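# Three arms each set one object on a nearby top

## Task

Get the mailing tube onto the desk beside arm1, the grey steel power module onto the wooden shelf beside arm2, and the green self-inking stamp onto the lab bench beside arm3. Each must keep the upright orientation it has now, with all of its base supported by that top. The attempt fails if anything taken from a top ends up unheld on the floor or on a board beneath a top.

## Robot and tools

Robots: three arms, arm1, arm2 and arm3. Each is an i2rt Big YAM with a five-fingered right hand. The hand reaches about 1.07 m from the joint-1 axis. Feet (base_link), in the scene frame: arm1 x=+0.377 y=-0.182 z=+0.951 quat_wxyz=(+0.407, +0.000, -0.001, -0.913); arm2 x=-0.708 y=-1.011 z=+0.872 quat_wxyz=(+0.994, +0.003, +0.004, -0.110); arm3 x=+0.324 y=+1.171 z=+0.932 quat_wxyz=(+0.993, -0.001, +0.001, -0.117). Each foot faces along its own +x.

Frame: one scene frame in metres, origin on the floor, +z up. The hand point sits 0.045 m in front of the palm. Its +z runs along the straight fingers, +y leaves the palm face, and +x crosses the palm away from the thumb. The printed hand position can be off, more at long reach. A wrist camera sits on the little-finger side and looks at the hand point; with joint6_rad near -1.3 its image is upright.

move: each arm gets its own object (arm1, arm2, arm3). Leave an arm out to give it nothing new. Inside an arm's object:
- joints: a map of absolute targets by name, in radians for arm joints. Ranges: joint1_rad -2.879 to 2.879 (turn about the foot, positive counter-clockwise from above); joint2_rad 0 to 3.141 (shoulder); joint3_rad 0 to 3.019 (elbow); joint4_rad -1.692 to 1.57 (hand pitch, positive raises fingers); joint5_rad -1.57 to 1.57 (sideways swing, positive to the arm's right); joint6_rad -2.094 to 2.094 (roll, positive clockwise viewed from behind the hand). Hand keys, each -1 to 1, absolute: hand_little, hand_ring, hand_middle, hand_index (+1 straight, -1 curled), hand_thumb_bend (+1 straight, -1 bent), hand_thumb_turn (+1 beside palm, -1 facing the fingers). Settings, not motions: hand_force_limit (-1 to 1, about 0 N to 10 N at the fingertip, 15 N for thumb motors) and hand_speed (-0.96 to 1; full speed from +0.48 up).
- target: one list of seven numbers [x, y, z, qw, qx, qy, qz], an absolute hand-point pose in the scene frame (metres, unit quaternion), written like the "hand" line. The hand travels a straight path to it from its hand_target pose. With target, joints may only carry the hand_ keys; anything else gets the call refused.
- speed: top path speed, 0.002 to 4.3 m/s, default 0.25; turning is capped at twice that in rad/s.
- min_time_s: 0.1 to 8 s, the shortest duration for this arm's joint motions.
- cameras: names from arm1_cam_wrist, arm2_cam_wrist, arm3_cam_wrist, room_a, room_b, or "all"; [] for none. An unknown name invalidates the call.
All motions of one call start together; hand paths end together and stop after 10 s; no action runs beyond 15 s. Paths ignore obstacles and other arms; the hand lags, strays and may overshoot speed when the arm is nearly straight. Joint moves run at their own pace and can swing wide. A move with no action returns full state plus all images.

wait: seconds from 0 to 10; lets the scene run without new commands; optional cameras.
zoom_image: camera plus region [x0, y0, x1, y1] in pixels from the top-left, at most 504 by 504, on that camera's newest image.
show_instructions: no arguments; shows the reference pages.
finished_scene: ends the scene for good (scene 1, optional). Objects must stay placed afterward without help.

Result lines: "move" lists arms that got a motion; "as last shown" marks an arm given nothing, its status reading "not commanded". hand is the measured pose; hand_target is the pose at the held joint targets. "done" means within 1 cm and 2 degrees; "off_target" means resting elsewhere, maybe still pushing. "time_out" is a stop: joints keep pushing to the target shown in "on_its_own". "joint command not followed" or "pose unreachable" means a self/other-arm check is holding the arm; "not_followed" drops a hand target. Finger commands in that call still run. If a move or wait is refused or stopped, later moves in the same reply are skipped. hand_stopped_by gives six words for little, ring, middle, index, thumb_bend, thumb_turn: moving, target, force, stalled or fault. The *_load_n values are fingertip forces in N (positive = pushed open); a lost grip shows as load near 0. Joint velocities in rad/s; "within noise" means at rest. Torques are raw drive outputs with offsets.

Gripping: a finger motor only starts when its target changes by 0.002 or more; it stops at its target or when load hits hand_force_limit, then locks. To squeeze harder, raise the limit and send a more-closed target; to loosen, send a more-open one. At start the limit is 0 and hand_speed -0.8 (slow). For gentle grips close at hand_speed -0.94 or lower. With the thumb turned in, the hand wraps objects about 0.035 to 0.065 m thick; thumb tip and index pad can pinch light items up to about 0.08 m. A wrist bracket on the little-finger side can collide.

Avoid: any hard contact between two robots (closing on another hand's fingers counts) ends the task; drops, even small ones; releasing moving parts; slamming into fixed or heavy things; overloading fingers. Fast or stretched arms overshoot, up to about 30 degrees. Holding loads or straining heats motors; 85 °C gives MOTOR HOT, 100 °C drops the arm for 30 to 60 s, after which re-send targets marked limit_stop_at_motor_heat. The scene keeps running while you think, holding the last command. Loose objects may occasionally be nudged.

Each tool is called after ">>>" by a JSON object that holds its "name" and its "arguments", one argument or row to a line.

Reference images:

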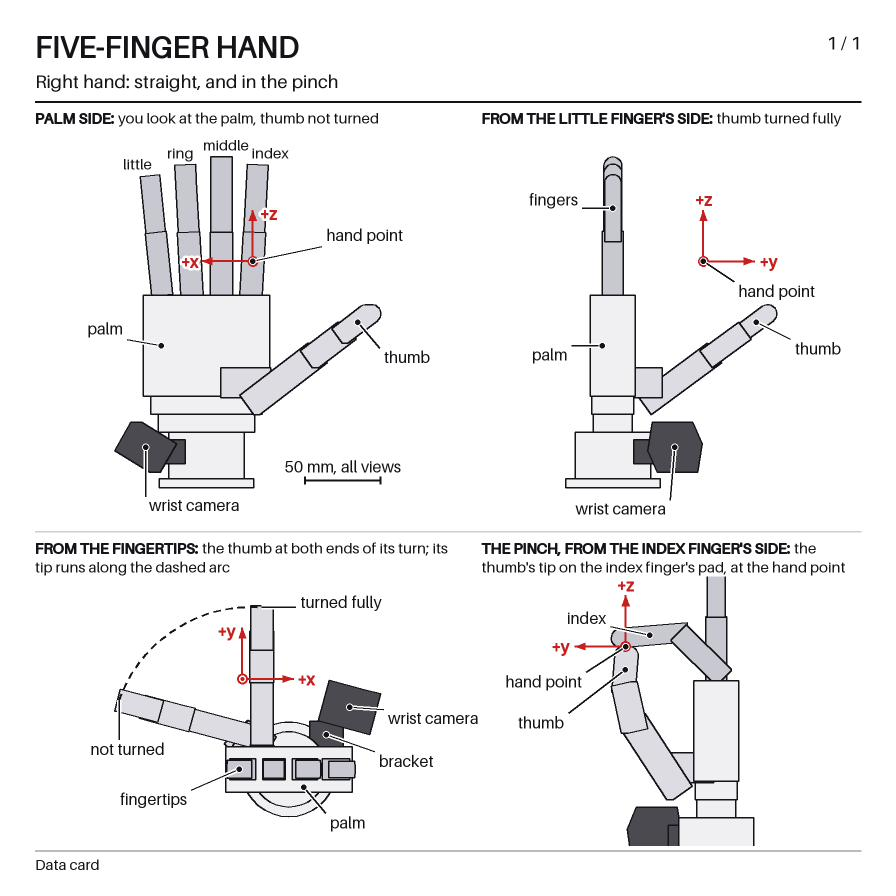

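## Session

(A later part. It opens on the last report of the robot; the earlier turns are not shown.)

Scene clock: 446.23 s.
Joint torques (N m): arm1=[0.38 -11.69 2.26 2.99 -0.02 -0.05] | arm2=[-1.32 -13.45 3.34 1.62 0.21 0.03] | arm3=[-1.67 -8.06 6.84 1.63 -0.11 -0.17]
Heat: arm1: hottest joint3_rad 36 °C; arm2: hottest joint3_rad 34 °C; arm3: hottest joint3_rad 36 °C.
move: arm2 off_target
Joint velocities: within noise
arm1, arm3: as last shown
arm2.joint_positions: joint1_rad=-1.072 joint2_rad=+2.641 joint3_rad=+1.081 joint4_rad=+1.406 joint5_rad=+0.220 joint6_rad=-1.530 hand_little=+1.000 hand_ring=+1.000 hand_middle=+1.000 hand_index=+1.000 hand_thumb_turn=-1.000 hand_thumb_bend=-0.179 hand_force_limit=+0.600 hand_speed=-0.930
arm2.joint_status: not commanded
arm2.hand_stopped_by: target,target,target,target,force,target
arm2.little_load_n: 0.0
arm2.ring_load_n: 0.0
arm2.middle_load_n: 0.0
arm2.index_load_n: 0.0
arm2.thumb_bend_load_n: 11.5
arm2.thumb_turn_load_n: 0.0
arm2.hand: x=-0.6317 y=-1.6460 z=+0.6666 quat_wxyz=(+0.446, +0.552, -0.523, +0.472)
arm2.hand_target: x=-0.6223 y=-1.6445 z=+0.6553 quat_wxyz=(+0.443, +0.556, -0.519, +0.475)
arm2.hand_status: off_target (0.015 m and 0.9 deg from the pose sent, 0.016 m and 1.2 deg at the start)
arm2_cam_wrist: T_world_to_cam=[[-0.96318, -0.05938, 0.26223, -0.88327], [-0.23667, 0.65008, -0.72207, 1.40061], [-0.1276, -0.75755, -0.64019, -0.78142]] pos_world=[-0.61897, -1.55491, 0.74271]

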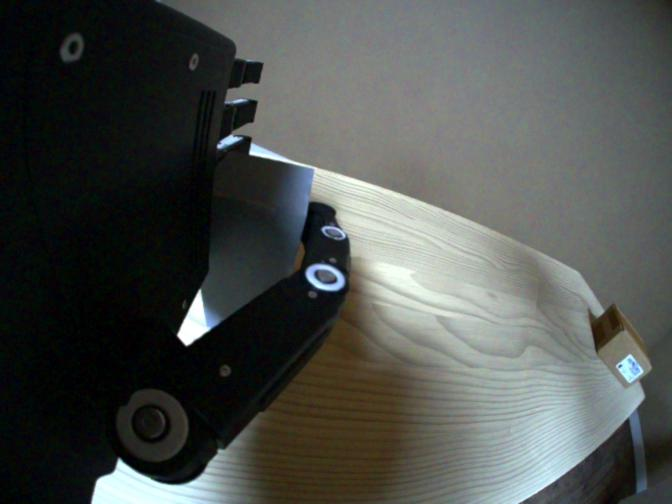

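>>> {"name": "move", "arguments": {
  "arm2": {"target": [-0.629, -1.646, 0.668, 0.446, 0.552, -0.523, 0.472], "speed": 0.04}
}}

>>> {"name": "move", "arguments": {
  "arm2": {"joints": {"hand_thumb_bend": 0.1, "hand_speed": -0.93}},
  "cameras": ["arm2_cam_wrist", "room_b"]
}}

Scene clock: 447.60 s.
Joint torques (N m): arm1=[0.15 -11.75 2.24 2.99 -0.03 -0.07] | arm2=[-2.08 -15.85 1.74 1.21 0.29 0.04] | arm3=[-1.67 -7.82 6.86 1.65 -0.1 -0.16]
Heat: arm1: hottest joint3_rad 36 °C; arm2: hottest joint3_rad 33 °C; arm3: hottest joint3_rad 36 °C.
move: arm2 done
Joint velocities: within noise
arm1.joint_positions: joint1_rad=-0.386 joint2_rad=+1.917 joint3_rad=+0.483 joint4_rad=+1.439 joint5_rad=-0.174 joint6_rad=+1.496 hand_little=+1.000 hand_ring=+1.000 hand_middle=+1.000 hand_index=+1.000 hand_thumb_turn=-1.000 hand_thumb_bend=+1.000 hand_force_limit=+0.600 hand_speed=-0.500
arm1.joint_status: not commanded
arm1.hand_stopped_by: target,target,target,target,target,target
arm1.little_load_n: 0.0
arm1.ring_load_n: 0.0
arm1.middle_load_n: 0.0
arm1.index_load_n: 0.0
arm1.thumb_bend_load_n: 0.0
arm1.thumb_turn_load_n: -0.5
arm1.hand: x=-0.0505 y=-0.4946 z=+1.0632 quat_wxyz=(-0.194, -0.663, -0.242, +0.682)
arm1.hand_target: x=-0.0500 y=-0.4882 z=+1.0699 quat_wxyz=(-0.190, -0.657, -0.239, +0.690)
arm1.hand_status: not commanded
arm2.joint_positions: joint1_rad=-1.072 joint2_rad=+2.641 joint3_rad=+1.081 joint4_rad=+1.406 joint5_rad=+0.222 joint6_rad=-1.530 hand_little=+1.000 hand_ring=+1.000 hand_middle=+1.000 hand_index=+1.000 hand_thumb_turn=-1.000 hand_thumb_bend=-0.179 hand_force_limit=+0.600 hand_speed=-0.930
arm2.joint_status: not commanded
arm2.hand_stopped_by: target,target,target,target,force,target
arm2.little_load_n: 0.0
arm2.ring_load_n: 0.5
arm2.middle_load_n: 0.0
arm2.index_load_n: 0.0
arm2.thumb_bend_load_n: 11.5
arm2.thumb_turn_load_n: 0.5
arm2.hand: x=-0.6323 y=-1.6458 z=+0.6667 quat_wxyz=(+0.447, +0.552, -0.523, +0.471)
arm2.hand_target: x=-0.6291 y=-1.6459 z=+0.6678 quat_wxyz=(+0.446, +0.552, -0.523, +0.472)
arm2.hand_status: done (0.004 m and 0.2 deg from the pose sent, 0.003 m and 0.1 deg at the start)
arm3.joint_positions: joint1_rad=-1.357 joint2_rad=+1.207 joint3_rad=+0.450 joint4_rad=+0.836 joint5_rad=-0.134 joint6_rad=-1.613 hand_little=+1.000 hand_ring=+1.000 hand_middle=+1.000 hand_index=+1.000 hand_thumb_turn=-1.000 hand_thumb_bend=+1.000 hand_force_limit=+0.550 hand_speed=-0.500
arm3.joint_status: not commanded
arm3.hand_stopped_by: target,target,target,target,target,target
arm3.little_load_n: 0.0
arm3.ring_load_n: 0.0
arm3.middle_load_n: 0.0
arm3.index_load_n: 0.5
arm3.thumb_bend_load_n: 0.0
arm3.thumb_turn_load_n: 0.0
arm3.hand: x=+0.2780 y=+0.6685 z=+1.1727 quat_wxyz=(+0.504, +0.518, -0.437, +0.534)
arm3.hand_target: x=+0.2720 y=+0.6720 z=+1.1700 quat_wxyz=(+0.507, +0.521, -0.440, +0.527)
arm3.hand_status: not commanded
pictures: none

Scene clock: 450.87 s.
Joint torques (N m): arm1=[0.56 -11.63 2.35 2.95 -0.02 -0.07] | arm2=[-2.49 -16.21 1.8 1.13 0.28 0.05] | arm3=[-1.61 -8.18 6.91 1.83 -0.09 -0.11]
Heat: arm1: hottest joint3_rad 36 °C; arm2: hottest joint3_rad 33 °C; arm3: hottest joint3_rad 36 °C.
move: arm2 done
Joint velocities: within noise
arm1, arm3: as last shown
arm1.thumb_turn_load_n: 0.0
arm2.joint_positions: joint1_rad=-1.072 joint2_rad=+2.641 joint3_rad=+1.081 joint4_rad=+1.406 joint5_rad=+0.223 joint6_rad=-1.530 hand_little=+1.000 hand_ring=+1.000 hand_middle=+1.000 hand_index=+1.000 hand_thumb_turn=-1.000 hand_thumb_bend=+0.100 hand_force_limit=+0.600 hand_speed=-0.930
arm2.joint_status: all done
arm2.hand_stopped_by: target,target,target,target,target,target
arm2.little_load_n: 0.0
arm2.ring_load_n: 0.0
arm2.middle_load_n: 0.0
arm2.index_load_n: 0.0
arm2.thumb_bend_load_n: 0.0
arm2.thumb_turn_load_n: 0.0
arm2.hand: x=-0.6323 y=-1.6458 z=+0.6667 quat_wxyz=(+0.447, +0.552, -0.524, +0.471)
arm2.hand_target: x=-0.6291 y=-1.6459 z=+0.6678 quat_wxyz=(+0.446, +0.552, -0.523, +0.472)
arm2.hand_status: not commanded
arm3.index_load_n: 0.0
arm3.thumb_turn_load_n: 0.5
arm2_cam_wrist: T_world_to_cam=[[-0.96322, -0.05643, 0.26273, -0.87936], [-0.23507, 0.65066, -0.72207, 1.40236], [-0.1302, -0.75727, -0.63999, -0.78272]] pos_world=[-0.61927, -1.55481, 0.74271]

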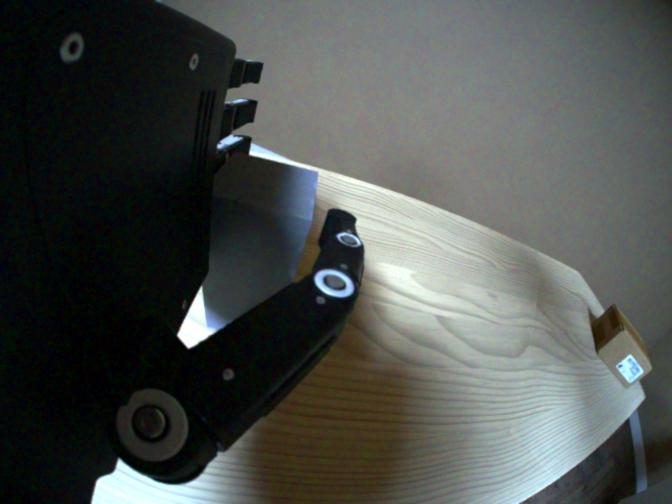

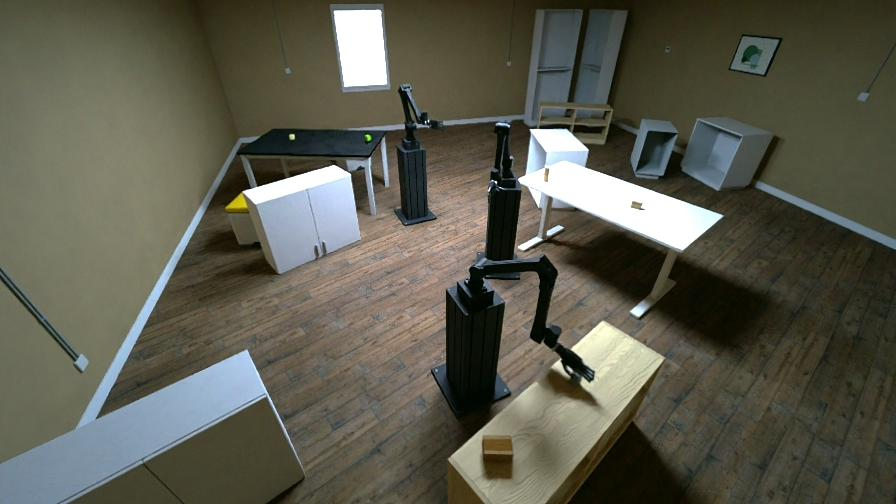

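>>> {"name": "move", "arguments": {
  "arm2": {"joints": {"hand_thumb_bend": 1.0, "hand_speed": -0.5}}
}}

>>> {"name": "move", "arguments": {
  "arm2": {"target": [-0.609, -1.645, 0.670, 0.446, 0.552, -0.523, 0.472], "speed": 0.06},
  "cameras": ["arm2_cam_wrist"]
}}

Scene clock: 453.10 s.
Joint torques (N m): arm1=[0.73 -11.81 2.32 2.99 -0.03 -0.05] | arm2=[-2.14 -15.91 1.76 1.22 0.28 0.05] | arm3=[-1.55 -8.18 6.82 1.68 -0.12 -0.17]
Heat: arm1: hottest joint3_rad 35 °C; arm2: hottest joint3_rad 33 °C; arm3: hottest joint3_rad 36 °C.
move: arm2 done
Joint velocities: within noise
arm1, arm3: as last shown
arm2.joint_positions: joint1_rad=-1.072 joint2_rad=+2.641 joint3_rad=+1.081 joint4_rad=+1.406 joint5_rad=+0.223 joint6_rad=-1.530 hand_little=+1.000 hand_ring=+1.000 hand_middle=+1.000 hand_index=+1.000 hand_thumb_turn=-1.000 hand_thumb_bend=+1.000 hand_force_limit=+0.600 hand_speed=-0.500
arm2.joint_status: all done
arm2.hand_stopped_by: target,target,target,target,target,target
arm2.little_load_n: 0.0
arm2.ring_load_n: 0.0
arm2.middle_load_n: 0.0
arm2.index_load_n: 0.0
arm2.thumb_bend_load_n: 0.0
arm2.thumb_turn_load_n: 0.0
arm2.hand: x=-0.6323 y=-1.6458 z=+0.6667 quat_wxyz=(+0.447, +0.552, -0.524, +0.471)
arm2.hand_target: x=-0.6291 y=-1.6459 z=+0.6678 quat_wxyz=(+0.446, +0.552, -0.523, +0.472)
arm2.hand_status: not commanded
arm3.thumb_bend_load_n: -0.5
pictures: none

Scene clock: 454.17 s.
Joint torques (N m): arm1=[0.67 -11.69 2.32 2.92 -0.02 -0.05] | arm2=[-1.85 -16.32 2.45 0.7 0.35 0.11] | arm3=[-1.79 -8.88 6.86 1.59 -0.11 -0.13]
Heat: arm1: hottest joint3_rad 35 °C; arm2: hottest joint3_rad 33 °C; arm3: hottest joint3_rad 36 °C.
move: arm2 done
Joint velocities: within noise
arm1, arm3: as last shown
arm2.joint_positions: joint1_rad=-1.036 joint2_rad=+2.639 joint3_rad=+1.081 joint4_rad=+1.400 joint5_rad=+0.262 joint6_rad=-1.530 hand_little=+1.000 hand_ring=+1.000 hand_middle=+1.000 hand_index=+1.000 hand_thumb_turn=-1.000 hand_thumb_bend=+1.000 hand_force_limit=+0.600 hand_speed=-0.500
arm2.joint_status: not commanded
arm2.hand_stopped_by: target,target,target,target,target,target
arm2.little_load_n: 0.0
arm2.ring_load_n: 0.0
arm2.middle_load_n: 0.0
arm2.index_load_n: 0.0
arm2.thumb_bend_load_n: 0.0
arm2.thumb_turn_load_n: 0.0
arm2.hand: x=-0.6171 y=-1.6411 z=+0.6670 quat_wxyz=(+0.449, +0.553, -0.523, +0.468)
arm2.hand_target: x=-0.6089 y=-1.6448 z=+0.6700 quat_wxyz=(+0.446, +0.552, -0.523, +0.472)
arm2.hand_status: done (0.009 m and 0.6 deg from the pose sent, 0.023 m and 0.2 deg at the start)
arm3.thumb_bend_load_n: 0.0
arm2_cam_wrist: T_world_to_cam=[[-0.96152, -0.05409, 0.26936, -0.86405], [-0.2382, 0.65269, -0.71921, 1.40257], [-0.13691, -0.75569, -0.64046, -0.77814]] pos_world=[-0.60325, -1.55022, 0.74311]

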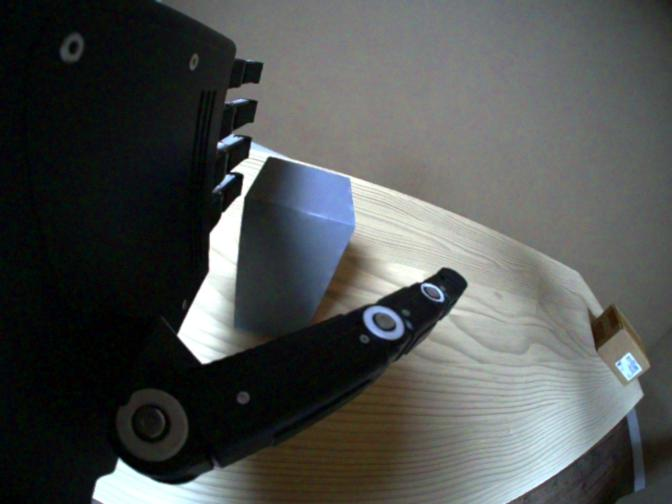

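>>> {"name": "move", "arguments": {
  "arm2": {"target": [-0.617, -1.490, 0.715, 0.446, 0.552, -0.523, 0.472], "speed": 0.12},
  "cameras": ["arm2_cam_wrist", "room_b", "room_a"]
}}

Scene clock: 456.47 s.
Joint torques (N m): arm1=[0.44 -11.69 2.33 3.03 -0.02 -0.07] | arm2=[-1.26 -12.81 -0.72 1.94 0.41 0.18] | arm3=[-1.73 -8.23 6.9 1.88 -0.16 -0.17]
Heat: arm1: hottest joint3_rad 35 °C; arm2: hottest joint3_rad 33 °C; arm3: hottest joint3_rad 36 °C.
move: arm2 off_target
Joint velocities: within noise
arm1, arm3: as last shown
arm2.joint_positions: joint1_rad=-0.904 joint2_rad=+2.476 joint3_rad=+0.644 joint4_rad=+1.541 joint5_rad=+0.419 joint6_rad=-1.464 hand_little=+1.000 hand_ring=+1.000 hand_middle=+1.000 hand_index=+1.000 hand_thumb_turn=-1.000 hand_thumb_bend=+1.000 hand_force_limit=+0.600 hand_speed=-0.500
arm2.joint_status: not commanded
arm2.hand_stopped_by: target,target,target,target,target,target
arm2.little_load_n: 0.0
arm2.ring_load_n: 0.0
arm2.middle_load_n: 0.5
arm2.index_load_n: 0.0
arm2.thumb_bend_load_n: 0.0
arm2.thumb_turn_load_n: 0.0
arm2.hand: x=-0.6240 y=-1.4913 z=+0.7089 quat_wxyz=(+0.430, +0.572, -0.555, +0.425)
arm2.hand_target: x=-0.6167 y=-1.4904 z=+0.7150 quat_wxyz=(+0.428, +0.566, -0.553, +0.437)
arm2.hand_status: off_target (0.009 m and 7.1 deg from the pose sent, 0.159 m and 0.6 deg at the start; a joint's target at an end of its range on 41 of 62 steps)
pictures: arm2_cam_wrist, room_a, room_b
arm2_cam_wrist: T_world_to_cam=[[-0.95882, -0.0503, 0.27953, -0.87372], [-0.22442, 0.73739, -0.63709, 1.40997], [-0.17408, -0.67359, -0.71831, -0.48462]] pos_world=[-0.60568, -1.41008, 0.79441]

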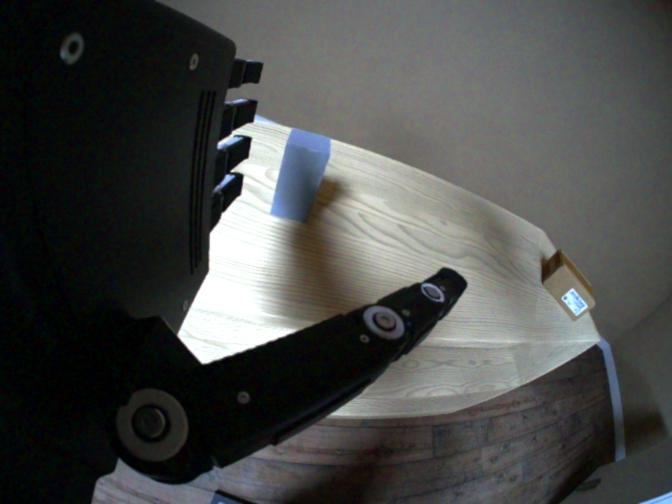

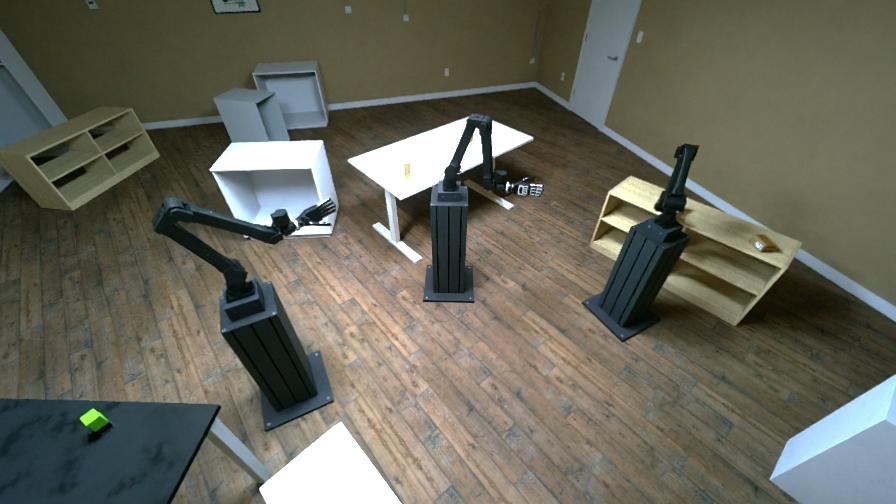

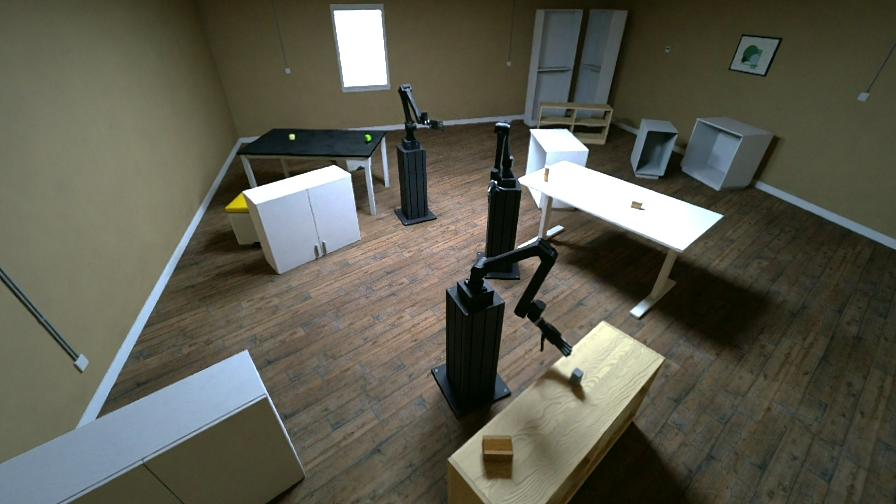

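>>> {"name": "zoom_image", "arguments": {
  "camera": "room_a",
  "region": [370, 140, 450, 200]
}}

>>> {"name": "zoom_image", "arguments": {
  "camera": "room_a",
  "region": [50, 380, 150, 450]
}}

>>> {"name": "zoom_image", "arguments": {
  "camera": "room_b",
  "region": [540, 340, 620, 410]
}}

Scaled by 6.300.

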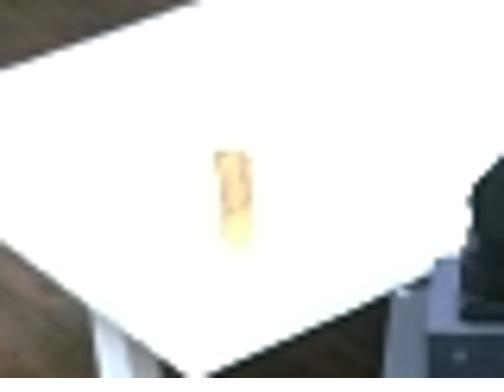

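Scaled by 5.040.

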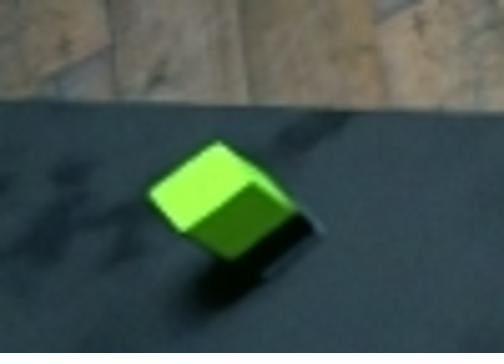

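Scaled by 6.300.

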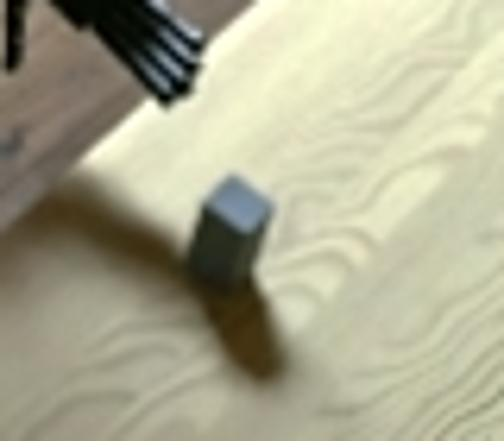

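>>> {"name": "finished_scene", "arguments": {
  "scene": 1
}}

The scene is finished: the task was done.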